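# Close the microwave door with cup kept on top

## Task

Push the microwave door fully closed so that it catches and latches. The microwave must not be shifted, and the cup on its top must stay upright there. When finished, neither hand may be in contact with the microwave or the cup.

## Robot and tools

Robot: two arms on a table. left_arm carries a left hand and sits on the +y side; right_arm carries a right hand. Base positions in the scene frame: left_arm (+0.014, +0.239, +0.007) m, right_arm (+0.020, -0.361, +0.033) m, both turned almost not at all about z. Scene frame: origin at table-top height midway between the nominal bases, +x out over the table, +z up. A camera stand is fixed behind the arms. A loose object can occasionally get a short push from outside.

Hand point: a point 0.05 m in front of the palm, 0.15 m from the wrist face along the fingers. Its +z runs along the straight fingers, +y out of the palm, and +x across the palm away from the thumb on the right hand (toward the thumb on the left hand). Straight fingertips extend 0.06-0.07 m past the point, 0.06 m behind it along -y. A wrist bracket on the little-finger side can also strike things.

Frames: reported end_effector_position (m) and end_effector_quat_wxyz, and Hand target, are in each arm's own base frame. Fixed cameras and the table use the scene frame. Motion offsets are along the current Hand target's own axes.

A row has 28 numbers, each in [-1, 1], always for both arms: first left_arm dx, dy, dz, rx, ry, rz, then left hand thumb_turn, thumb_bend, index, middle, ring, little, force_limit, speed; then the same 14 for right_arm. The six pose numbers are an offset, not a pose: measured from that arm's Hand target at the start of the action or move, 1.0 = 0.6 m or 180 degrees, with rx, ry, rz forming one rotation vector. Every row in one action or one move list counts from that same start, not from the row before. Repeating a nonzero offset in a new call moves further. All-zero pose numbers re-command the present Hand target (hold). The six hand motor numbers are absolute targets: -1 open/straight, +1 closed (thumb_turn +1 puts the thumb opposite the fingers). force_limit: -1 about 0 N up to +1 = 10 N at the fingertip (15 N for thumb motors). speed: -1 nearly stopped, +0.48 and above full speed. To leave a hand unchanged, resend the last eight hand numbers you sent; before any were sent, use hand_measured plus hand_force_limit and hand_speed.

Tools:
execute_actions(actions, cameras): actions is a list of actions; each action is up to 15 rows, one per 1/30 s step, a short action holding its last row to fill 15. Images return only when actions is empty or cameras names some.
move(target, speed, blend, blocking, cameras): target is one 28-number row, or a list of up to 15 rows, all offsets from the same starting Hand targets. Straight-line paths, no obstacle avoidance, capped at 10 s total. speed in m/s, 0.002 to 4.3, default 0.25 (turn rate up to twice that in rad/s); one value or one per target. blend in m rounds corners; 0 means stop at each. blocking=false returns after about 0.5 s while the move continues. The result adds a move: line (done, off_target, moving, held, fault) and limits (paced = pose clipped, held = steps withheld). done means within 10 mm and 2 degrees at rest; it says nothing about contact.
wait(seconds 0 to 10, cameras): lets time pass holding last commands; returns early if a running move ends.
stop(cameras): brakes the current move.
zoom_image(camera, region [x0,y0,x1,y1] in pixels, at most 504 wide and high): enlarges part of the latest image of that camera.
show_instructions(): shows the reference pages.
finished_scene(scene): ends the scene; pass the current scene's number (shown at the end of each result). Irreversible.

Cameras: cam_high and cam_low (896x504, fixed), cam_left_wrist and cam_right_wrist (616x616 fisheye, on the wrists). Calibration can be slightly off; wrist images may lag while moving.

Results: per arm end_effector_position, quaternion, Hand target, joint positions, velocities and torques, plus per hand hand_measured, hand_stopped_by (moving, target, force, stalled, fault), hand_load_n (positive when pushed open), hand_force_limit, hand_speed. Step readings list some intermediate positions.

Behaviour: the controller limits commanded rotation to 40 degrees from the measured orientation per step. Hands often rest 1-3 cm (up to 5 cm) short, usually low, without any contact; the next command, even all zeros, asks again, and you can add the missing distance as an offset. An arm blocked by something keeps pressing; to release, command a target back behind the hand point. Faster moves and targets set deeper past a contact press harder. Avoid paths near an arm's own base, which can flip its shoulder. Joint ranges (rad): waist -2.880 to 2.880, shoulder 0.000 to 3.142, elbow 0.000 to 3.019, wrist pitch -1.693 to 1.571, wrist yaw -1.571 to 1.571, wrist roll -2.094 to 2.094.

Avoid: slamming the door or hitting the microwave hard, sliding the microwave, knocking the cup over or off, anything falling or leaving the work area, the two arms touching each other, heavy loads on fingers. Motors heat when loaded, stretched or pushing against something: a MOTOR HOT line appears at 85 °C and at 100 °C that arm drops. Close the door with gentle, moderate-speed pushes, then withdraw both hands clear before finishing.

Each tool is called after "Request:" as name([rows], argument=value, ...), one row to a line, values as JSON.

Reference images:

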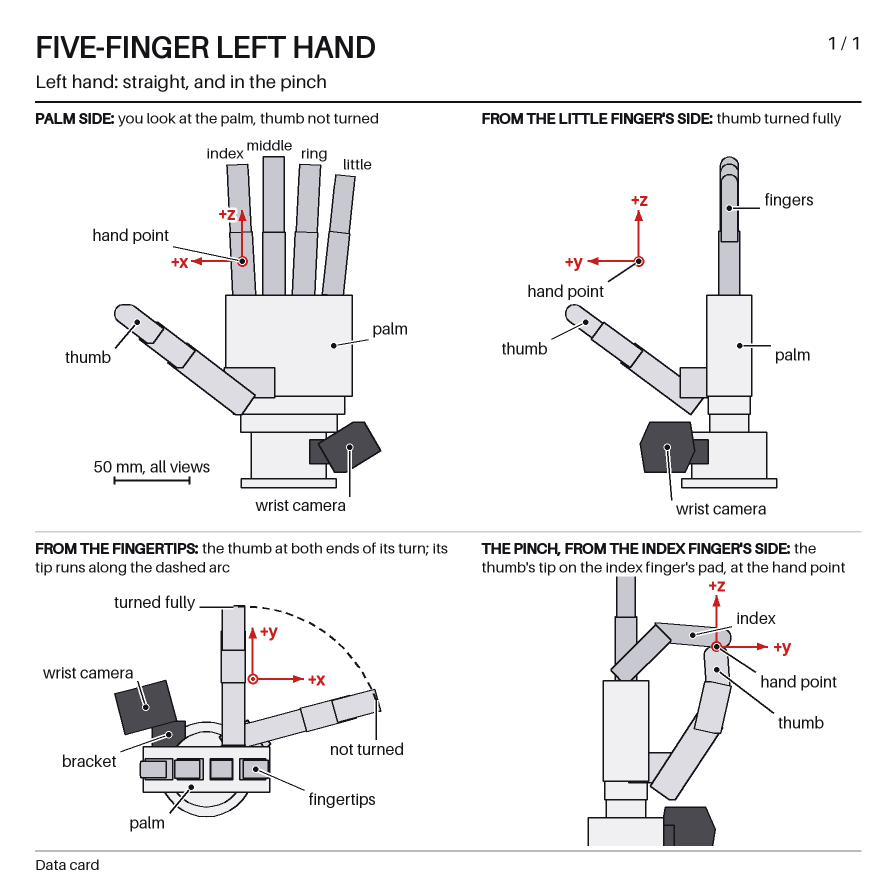

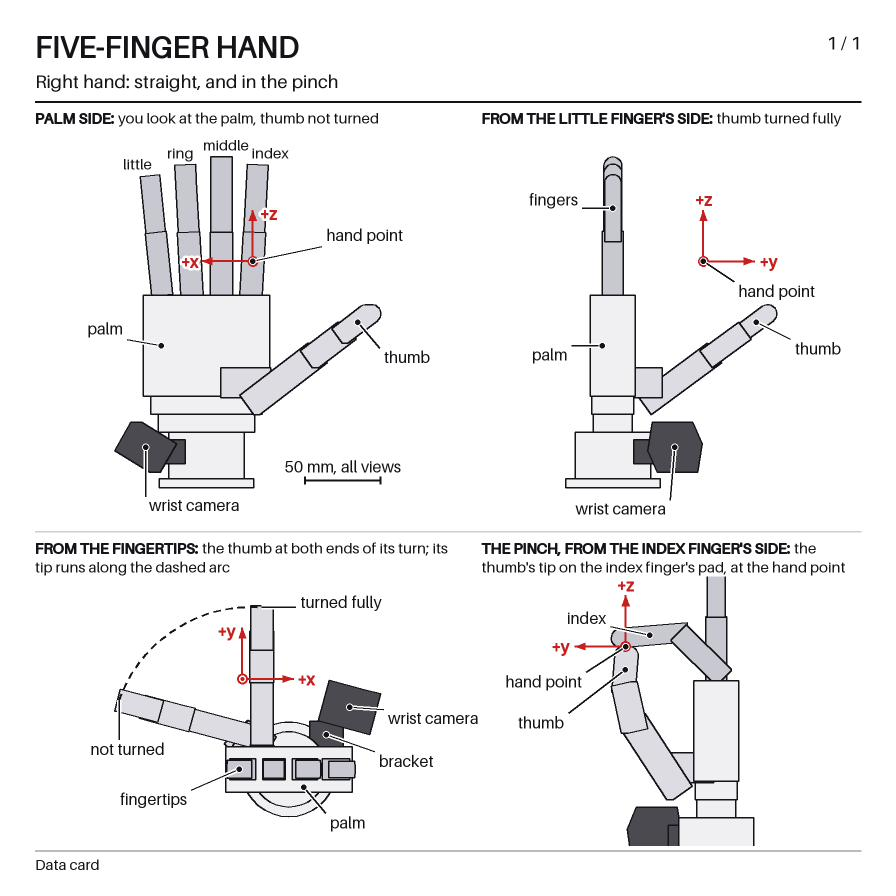

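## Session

Request:
execute_actions(actions=[])

Request:
zoom_image(camera="cam_high", region=[270, 0, 620, 220])

Scene clock: 0.00 s.
left_arm: end_effector_position=(+0.4017, -0.5225, +0.1259) hand_measured=(-1.000, -1.000, -1.000, -1.000, -1.000, -1.000) hand_load_n=(+0.0, +0.0, +0.0, +0.0, +0.0, +0.0) hand_stopped_by=(target, target, target, target, target, target) hand_force_limit=0.00 hand_speed=-0.80 end_effector_quat_wxyz=(+0.389, +0.297, +0.773, -0.403) | right_arm: end_effector_position=(+0.5457, +0.0288, +0.4262) hand_measured=(-1.000, -1.000, -1.000, -1.000, -1.000, -1.000) hand_load_n=(+0.0, +0.0, +0.0, +0.0, +0.0, +0.0) hand_stopped_by=(target, target, target, target, target, target) hand_force_limit=0.00 hand_speed=-0.80 end_effector_quat_wxyz=(+0.497, -0.504, +0.500, -0.499)
Joint positions: left_arm=[-0.914 1.645 1.009 0.242 0.236 1.231] | right_arm=[-0.005 1.06 1.046 0.006 -0.007 -0.007]
Joint velocities: within noise
Joint torques (N m): no reading
Heat: left arm: hottest waist 30 °C; right arm: hottest wrist pitch 31 °C.
Hand target: left_arm +0.4080, -0.5307, +0.1446; +0.402, +0.296, +0.763, -0.411 | right_arm +0.5486, +0.0287, +0.4378; +0.501, -0.500, +0.495, -0.504
camera_calibration:
cam_left_wrist: T_world_to_cam=[[-0.896427, -0.426815, 0.119365, 0.12743], [-0.409915, 0.696089, -0.589432, 0.601376], [0.16849, -0.577312, -0.798951, -0.151752], [0, 0, 0, 1]] pos_world=[0.386314, -0.45183, 0.218017]
cam_right_wrist: T_world_to_cam=[[-0.0217966, -0.256793, -0.966221, 0.430759], [-0.548953, 0.810802, -0.203104, 0.357493], [0.835569, 0.525983, -0.15864, -0.288028], [0, 0, 0, 1]] pos_world=[0.446303, -0.0277422, 0.443124]

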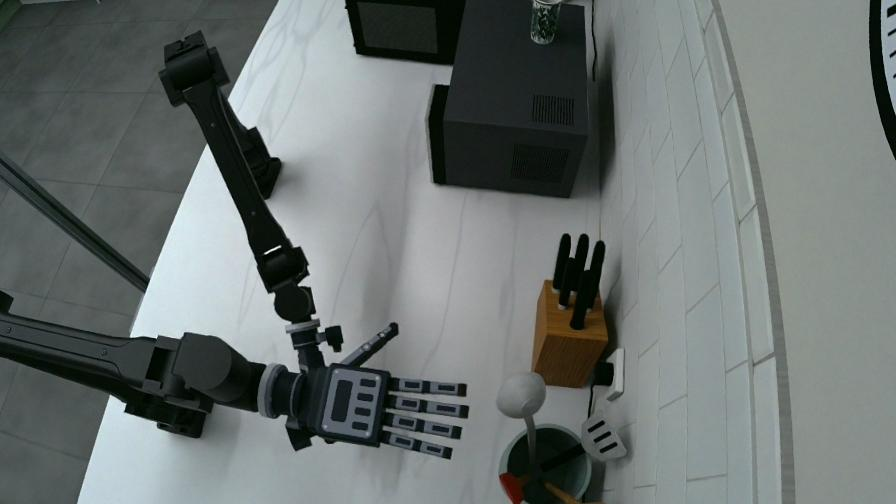

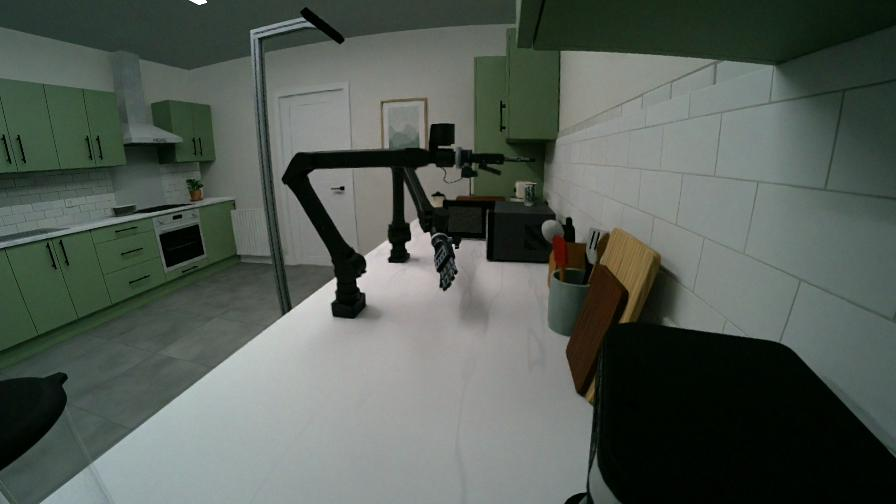

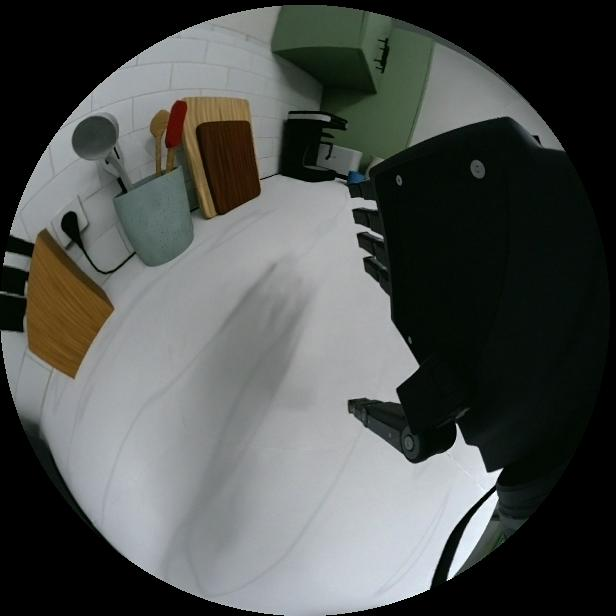

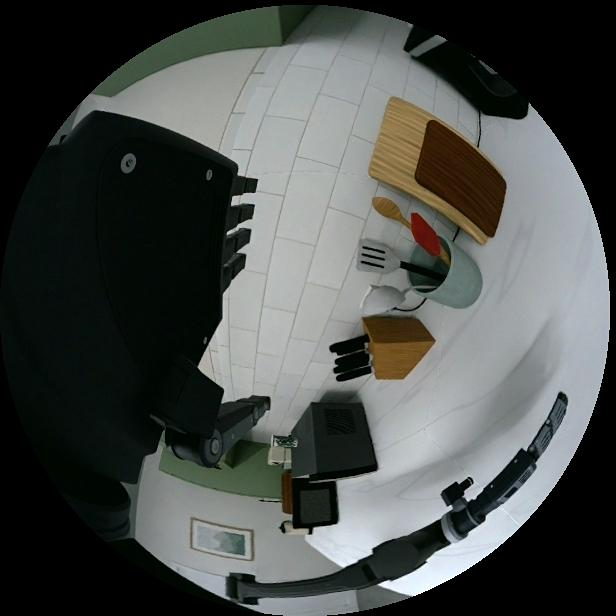

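Scaled by 1.440 from the camera's 896x504 image, which has a finer 1280x720 frame.

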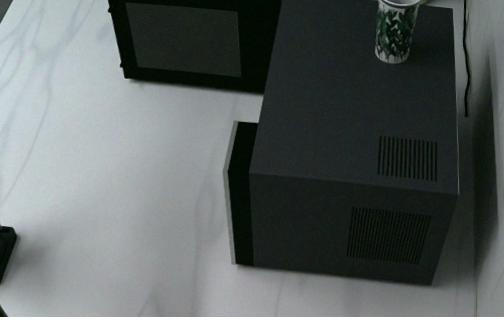

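Request:
move([
  [0.0177,0.1293,-0.4658,-0.162,0.1214,-0.1384,1,-1,0.95,0.95,0.95,0.95,0,0.2,0,0,0,0,0,0,-1,-1,-1,-1,-1,-1,0,-0.8],
  [-0.1658,0.2138,-0.9837,-0.3239,0.2428,-0.2767,1,-1,0.95,0.95,0.95,0.95,0,0.2,0,0,0,0,0,0,-1,-1,-1,-1,-1,-1,0,-0.8],
], speed=0.4, blend=0.1, cameras=["cam_low"])

Scene clock: 83.43 s.
left_arm: end_effector_position=(+0.3329, +0.0259, +0.3560) hand_measured=(+1.000, -1.000, +0.950, +0.950, +0.950, +0.950) hand_load_n=(+0.0, +0.0, +0.0, +0.0, +0.0, +0.0) hand_stopped_by=(target, target, target, target, target, target) hand_force_limit=0.00 hand_speed=0.20 end_effector_quat_wxyz=(+0.106, -0.131, +0.986, -0.006) | right_arm: end_effector_position=(+0.5457, +0.0288, +0.4262) hand_measured=(-1.000, -1.000, -1.000, -1.000, -1.000, -1.000) hand_load_n=(+0.0, +0.0, +0.0, +0.0, +0.0, +0.0) hand_stopped_by=(target, target, target, target, target, target) hand_force_limit=0.00 hand_speed=-0.80 end_effector_quat_wxyz=(+0.497, -0.504, +0.500, -0.499)
Joint positions: left_arm=[-0.079 1.229 1.54 -1.673 -0.032 1.231] | right_arm=[-0.005 1.06 1.046 0.006 -0.007 -0.007]
Joint torques (N m): left_arm=[-0.21 -6.48 11.32 0.21 -0.19 0.29] | right_arm=[0.97 -8.64 10.55 2.55 -0.03 0.09]
Heat: left arm: hottest elbow 34 °C; right arm: hottest elbow 39 °C.
Hand target: left_arm +0.3396, +0.0301, +0.3802; +0.000, -0.131, +0.991, +0.000 | right_arm +0.5486, +0.0287, +0.4378; +0.501, -0.500, +0.495, -0.504
Off the commanded pose: left_arm 0.025 m, 12 deg | right_arm 0.012 m, 1 deg.
joint sent to its limit (left arm) — joint 4 (wrist pitch), lower limit. The joint targets are off in orientation, not in position.
move: off_target (left_arm, right_arm)
Images, in order (width x height): cam_low 896x504.

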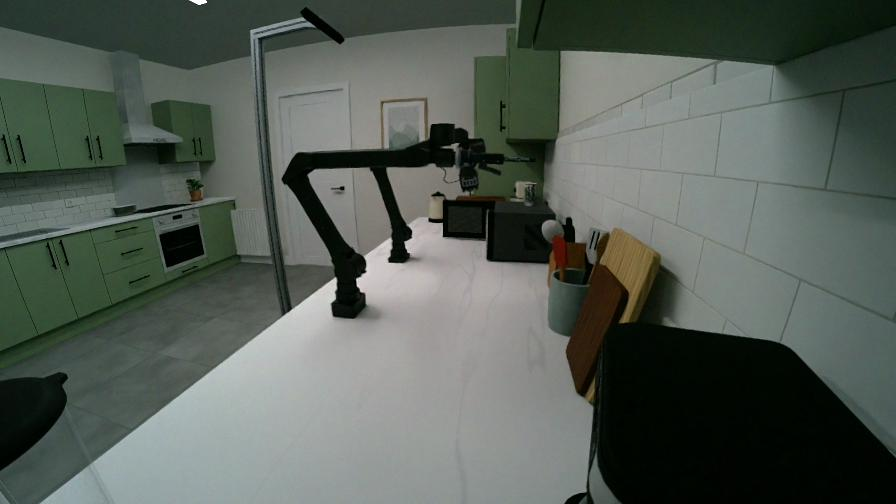

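Request:
move(target=[0.0403,0.9633,0.0333,0,0,-0.4167,1,-1,0.95,0.95,0.95,0.95,0,0.2,0,0,0,0,0,0,-1,-1,-1,-1,-1,-1,0,-0.8], speed=0.4, cameras=["cam_left_wrist"])

Scene clock: 92.57 s.
left_arm: end_effector_position=(+0.1632, +0.5769, +0.3377) hand_measured=(+1.000, -1.000, +0.950, +0.950, +0.950, +0.950) hand_load_n=(+0.0, +0.0, +0.5, +0.0, +0.0, +0.0) hand_stopped_by=(target, target, target, target, target, target) hand_force_limit=0.00 hand_speed=0.20 end_effector_quat_wxyz=(-0.119, +0.683, -0.716, -0.077) | right_arm: end_effector_position=(+0.5457, +0.0288, +0.4262) hand_measured=(-1.000, -1.000, -1.000, -1.000, -1.000, -1.000) hand_load_n=(-0.5, +0.0, +0.0, +0.0, +0.0, +0.0) hand_stopped_by=(target, target, target, target, target, target) hand_force_limit=0.00 hand_speed=-0.80 end_effector_quat_wxyz=(+0.497, -0.504, +0.500, -0.499)
Joint positions: left_arm=[1.204 1.919 2.305 -1.674 -0.036 1.257] | right_arm=[-0.005 1.06 1.046 0.006 -0.007 -0.007]
Joint torques (N m): left_arm=[-0.91 -14.33 11.3 0.46 -0.08 -0.02] | right_arm=[1.44 -8.18 10.5 2.45 -0.04 0.1]
Heat: left arm: hottest elbow 34 °C; right arm: hottest elbow 39 °C.
Hand target: left_arm +0.1663, +0.5820, +0.3603; +0.000, +0.707, -0.707, +0.000 | right_arm +0.5486, +0.0287, +0.4378; +0.501, -0.500, +0.495, -0.504
Off the commanded pose: left_arm 0.024 m, 16 deg | right_arm 0.012 m, 1 deg.
joint sent to its limit (left arm) — joint 4 (wrist pitch), lower limit. The joint targets are off in orientation, not in position.
move: off_target (left_arm, right_arm)
camera_calibration:
cam_left_wrist: T_world_to_cam=[[0.937846, -0.345838, -0.0289982, 0.0616517], [-0.326343, -0.907232, 0.265388, 0.485717], [-0.118089, -0.23943, -0.963705, 0.59986], [0, 0, 0, 1]] pos_world=[0.171527, 0.605604, 0.450973]
Images, in order (width x height): cam_left_wrist 616x616.

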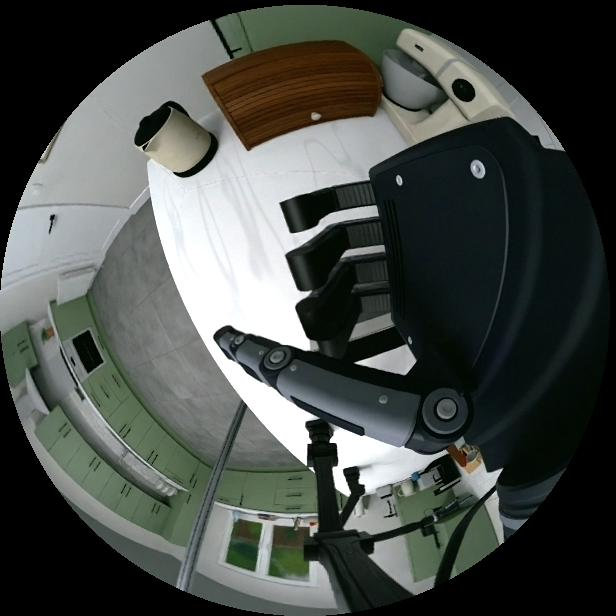

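Request:
move([
  [0,0,0.4,0,0,0,1,-1,0.95,0.95,0.95,0.95,0,0.2,0,0,0,0,0,0,-1,-1,-1,-1,-1,-1,0,-0.8],
  [0.1333,-0.0012,0.4,0,0,0,1,-1,0.95,0.95,0.95,0.95,0,0.2,0,0,0,0,0,0,-1,-1,-1,-1,-1,-1,0,-0.8],
  [0.3407,-0.0142,0.4,0,0,-0.1111,1,-1,0.95,0.95,0.95,0.95,0,0.2,0,0,0,0,0,0,-1,-1,-1,-1,-1,-1,0,-0.8],
  [0.506,-0.0913,0.4,0,0,-0.2222,1,-1,0.95,0.95,0.95,0.95,0,0.2,0,0,0,0,0,0,-1,-1,-1,-1,-1,-1,0,-0.8],
  [0.6288,-0.215,0.4,0,0,-0.3333,1,-1,0.95,0.95,0.95,0.95,0,0.2,0,0,0,0,0,0,-1,-1,-1,-1,-1,-1,0,-0.8],
  [0.697,-0.3563,0.4,0,0,-0.4333,1,-1,0.95,0.95,0.95,0.95,0,0.2,0,0,0,0,0,0,-1,-1,-1,-1,-1,-1,0,-0.8],
  [0.7175,-0.4853,0.4,0,0,-0.5111,1,-1,0.95,0.95,0.95,0.95,0,0.2,0,0,0,0,0,0,-1,-1,-1,-1,-1,-1,0,-0.8],
  [0.715,-0.577,0.4,0,0,-0.5111,1,-1,0.95,0.95,0.95,0.95,0,0.2,0,0,0,0,0,0,-1,-1,-1,-1,-1,-1,0,-0.8],
], speed=[0.3,0.15,0.2,0.2,0.2,0.17,0.14,0.07], blend=0.02, cameras=["cam_high","cam_left_wrist"])

Request:
zoom_image(camera="cam_high", region=[360, 0, 560, 210])

Request:
zoom_image(camera="cam_left_wrist", region=[140, 300, 500, 616])

Scene clock: 122.80 s.
left_arm: end_effector_position=(+0.4298, +0.1480, +0.1128) hand_measured=(+1.000, -1.000, +0.950, +0.950, +0.950, +0.950) hand_load_n=(+0.0, +0.0, +0.0, +0.0, +0.0, +0.0) hand_stopped_by=(target, target, target, target, target, target) hand_force_limit=0.00 hand_speed=0.20 end_effector_quat_wxyz=(+0.021, +0.998, +0.026, -0.060) | right_arm: end_effector_position=(+0.5457, +0.0288, +0.4262) hand_measured=(-1.000, -1.000, -1.000, -1.000, -1.000, -1.000) hand_load_n=(+0.0, +0.0, +0.0, -0.5, +0.0, +0.0) hand_stopped_by=(target, target, target, target, target, target) hand_force_limit=0.00 hand_speed=-0.80 end_effector_quat_wxyz=(+0.497, -0.504, +0.500, -0.499)
Joint positions: left_arm=[0.476 1.648 1.321 -1.371 -0.014 -1.149] | right_arm=[-0.005 1.06 1.046 0.006 -0.007 -0.007]
Joint torques (N m): left_arm=[-5.89 -5.83 15.79 2.8 0.71 -0.24] | right_arm=[1.32 -8.53 10.54 2.54 -0.01 0.06]
Heat: left arm: hottest elbow 36 °C; right arm: hottest elbow 40 °C.
Hand target: left_arm +0.5128, +0.1534, +0.1204; +0.000, +1.000, +0.018, +0.000 | right_arm +0.5486, +0.0287, +0.4378; +0.501, -0.500, +0.495, -0.504
Off the commanded pose: left_arm 0.083 m, 7 deg | right_arm 0.012 m, 1 deg.
move: off_target (left_arm, right_arm)
camera_calibration:
cam_left_wrist: T_world_to_cam=[[0.24987, 0.965768, -0.0696959, -0.237016], [0.880429, -0.196652, 0.431478, -0.39929], [0.403002, -0.169176, -0.899427, 0.0702744], [0, 0, 0, 1]] pos_world=[0.382449, 0.16227, 0.218973]
Images, in order (width x height): cam_high 896x504, cam_left_wrist 616x616.

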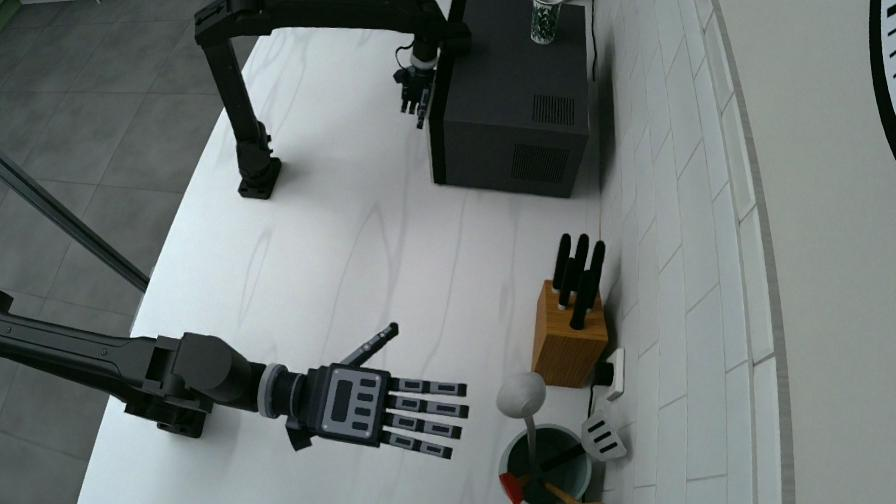

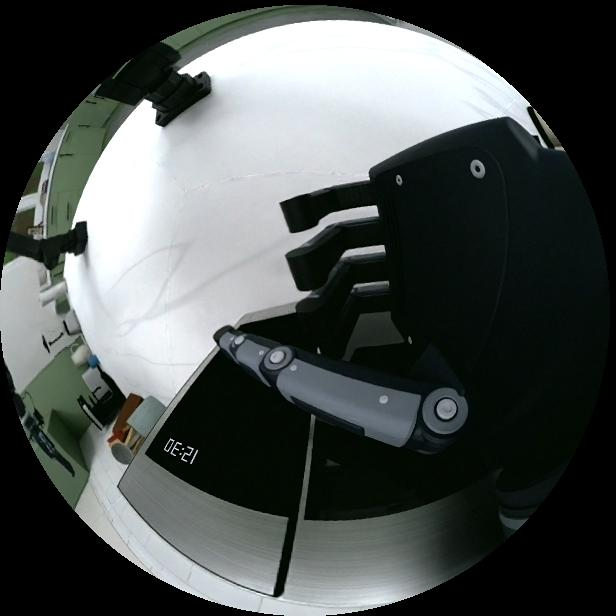

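Scaled by 2.400 from the camera's 896x504 image, which has a finer 1280x720 frame.

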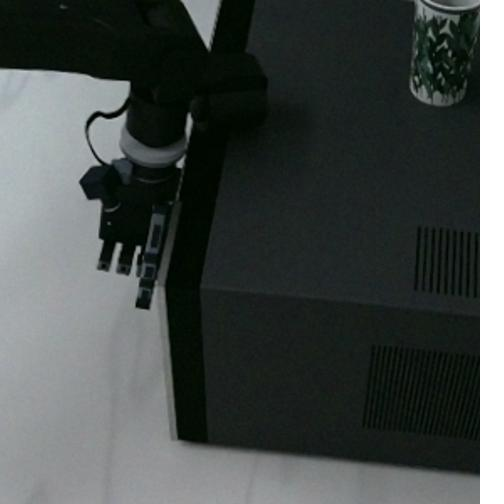

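Scaled by 1.400 from the camera's 616x616 image, which has a finer 880x880 frame.

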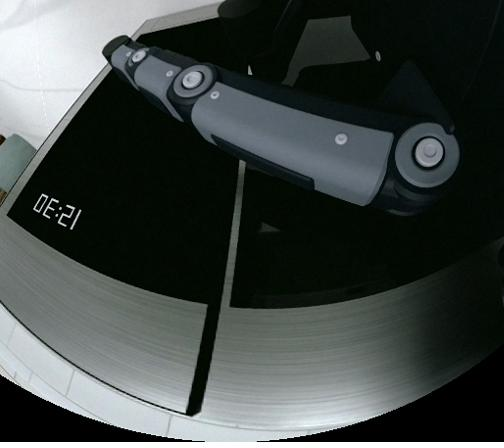

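Latched like before; back off.

Request:
move(target=[-0.25,0,0,0,0,0,1,-1,0.95,0.95,0.95,0.95,0,0.2,0,0,0,0,0,0,-1,-1,-1,-1,-1,-1,0,-0.8], speed=0.25, cameras=["cam_high","cam_left_wrist"])

Request:
zoom_image(camera="cam_high", region=[360, 0, 560, 210])

Request:
zoom_image(camera="cam_left_wrist", region=[140, 300, 500, 616])

Scene clock: 130.17 s.
left_arm: end_effector_position=(+0.3650, +0.1454, +0.1181) hand_measured=(+1.000, -1.000, +0.950, +0.950, +0.950, +0.950) hand_load_n=(+0.0, +0.0, +0.0, +0.0, +0.0, +0.0) hand_stopped_by=(target, target, target, target, target, target) hand_force_limit=0.00 hand_speed=0.20 end_effector_quat_wxyz=(+0.002, +1.000, +0.020, -0.007) | right_arm: end_effector_position=(+0.5457, +0.0288, +0.4262) hand_measured=(-1.000, -1.000, -1.000, -1.000, -1.000, -1.000) hand_load_n=(-0.5, +0.0, +0.0, +0.0, +0.0, +0.0) hand_stopped_by=(target, target, target, target, target, target) hand_force_limit=0.00 hand_speed=-0.80 end_effector_quat_wxyz=(+0.497, -0.504, +0.500, -0.499)
Joint positions: left_arm=[0.551 1.425 1.082 -1.242 -0.004 -1.059] | right_arm=[-0.005 1.06 1.046 0.006 -0.007 -0.007]
Joint torques (N m): left_arm=[0.09 -9.05 6.08 0.55 0.13 0.29] | right_arm=[1.49 -8.29 10.51 2.52 -0.02 0.11]
Heat: left arm: hottest elbow 37 °C; right arm: hottest elbow 40 °C.
Hand target: left_arm +0.3630, +0.1481, +0.1203; +0.000, +1.000, +0.018, +0.000 | right_arm +0.5486, +0.0287, +0.4378; +0.501, -0.500, +0.495, -0.504
Off the commanded pose: left_arm 0.004 m, 1 deg | right_arm 0.012 m, 1 deg.
move: off_target (right_arm)
camera_calibration:
cam_left_wrist: T_world_to_cam=[[0.266597, 0.963802, -0.00339926, -0.23162], [0.828024, -0.227232, 0.512583, -0.33099], [0.493257, -0.139468, -0.858631, 0.0586456], [0, 0, 0, 1]] pos_world=[0.306889, 0.156204, 0.219227]
Images, in order (width x height): cam_high 896x504, cam_left_wrist 616x616.

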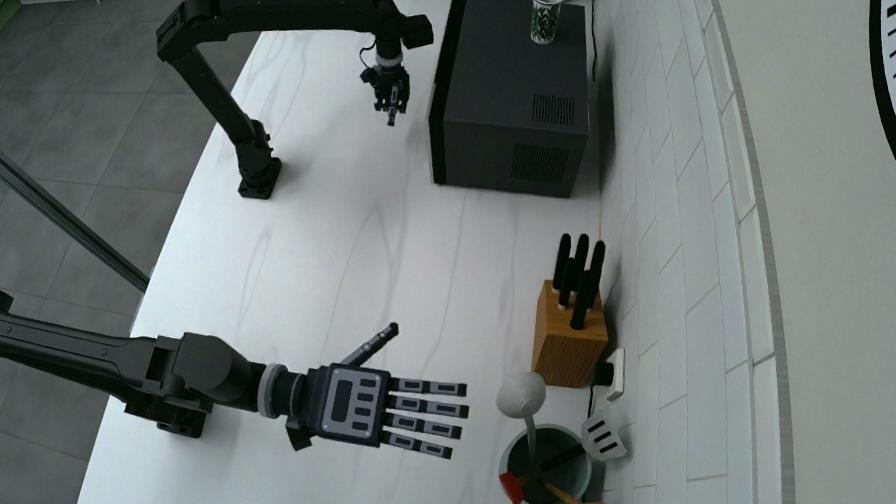

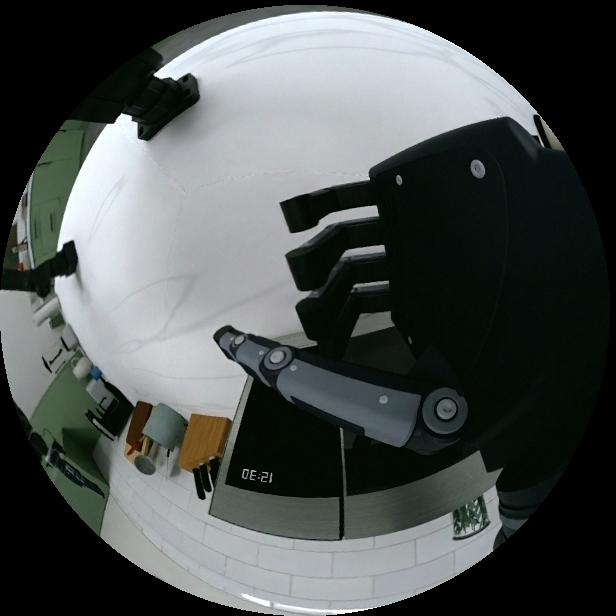

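Scaled by 2.400 from the camera's 896x504 image, which has a finer 1280x720 frame.

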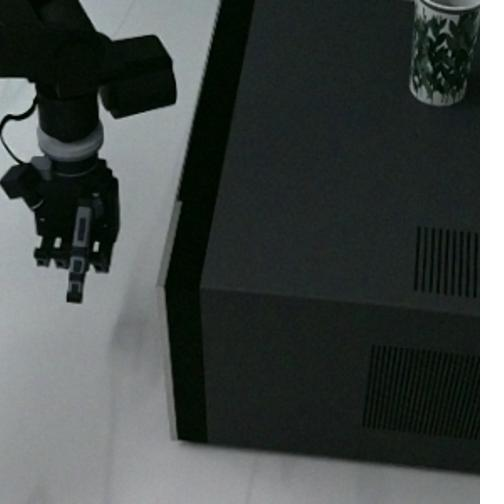

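Scaled by 1.400 from the camera's 616x616 image, which has a finer 880x880 frame.

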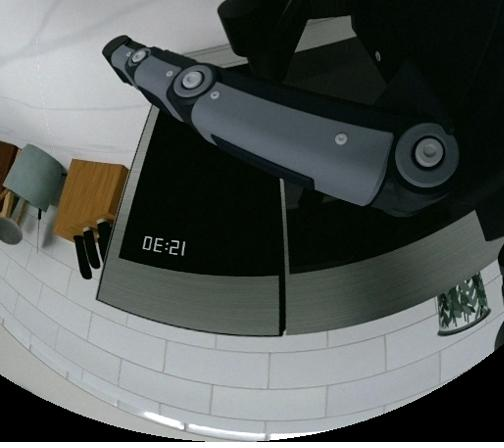

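Request:
finished_scene(scene=3)

The scene is finished: the task was done.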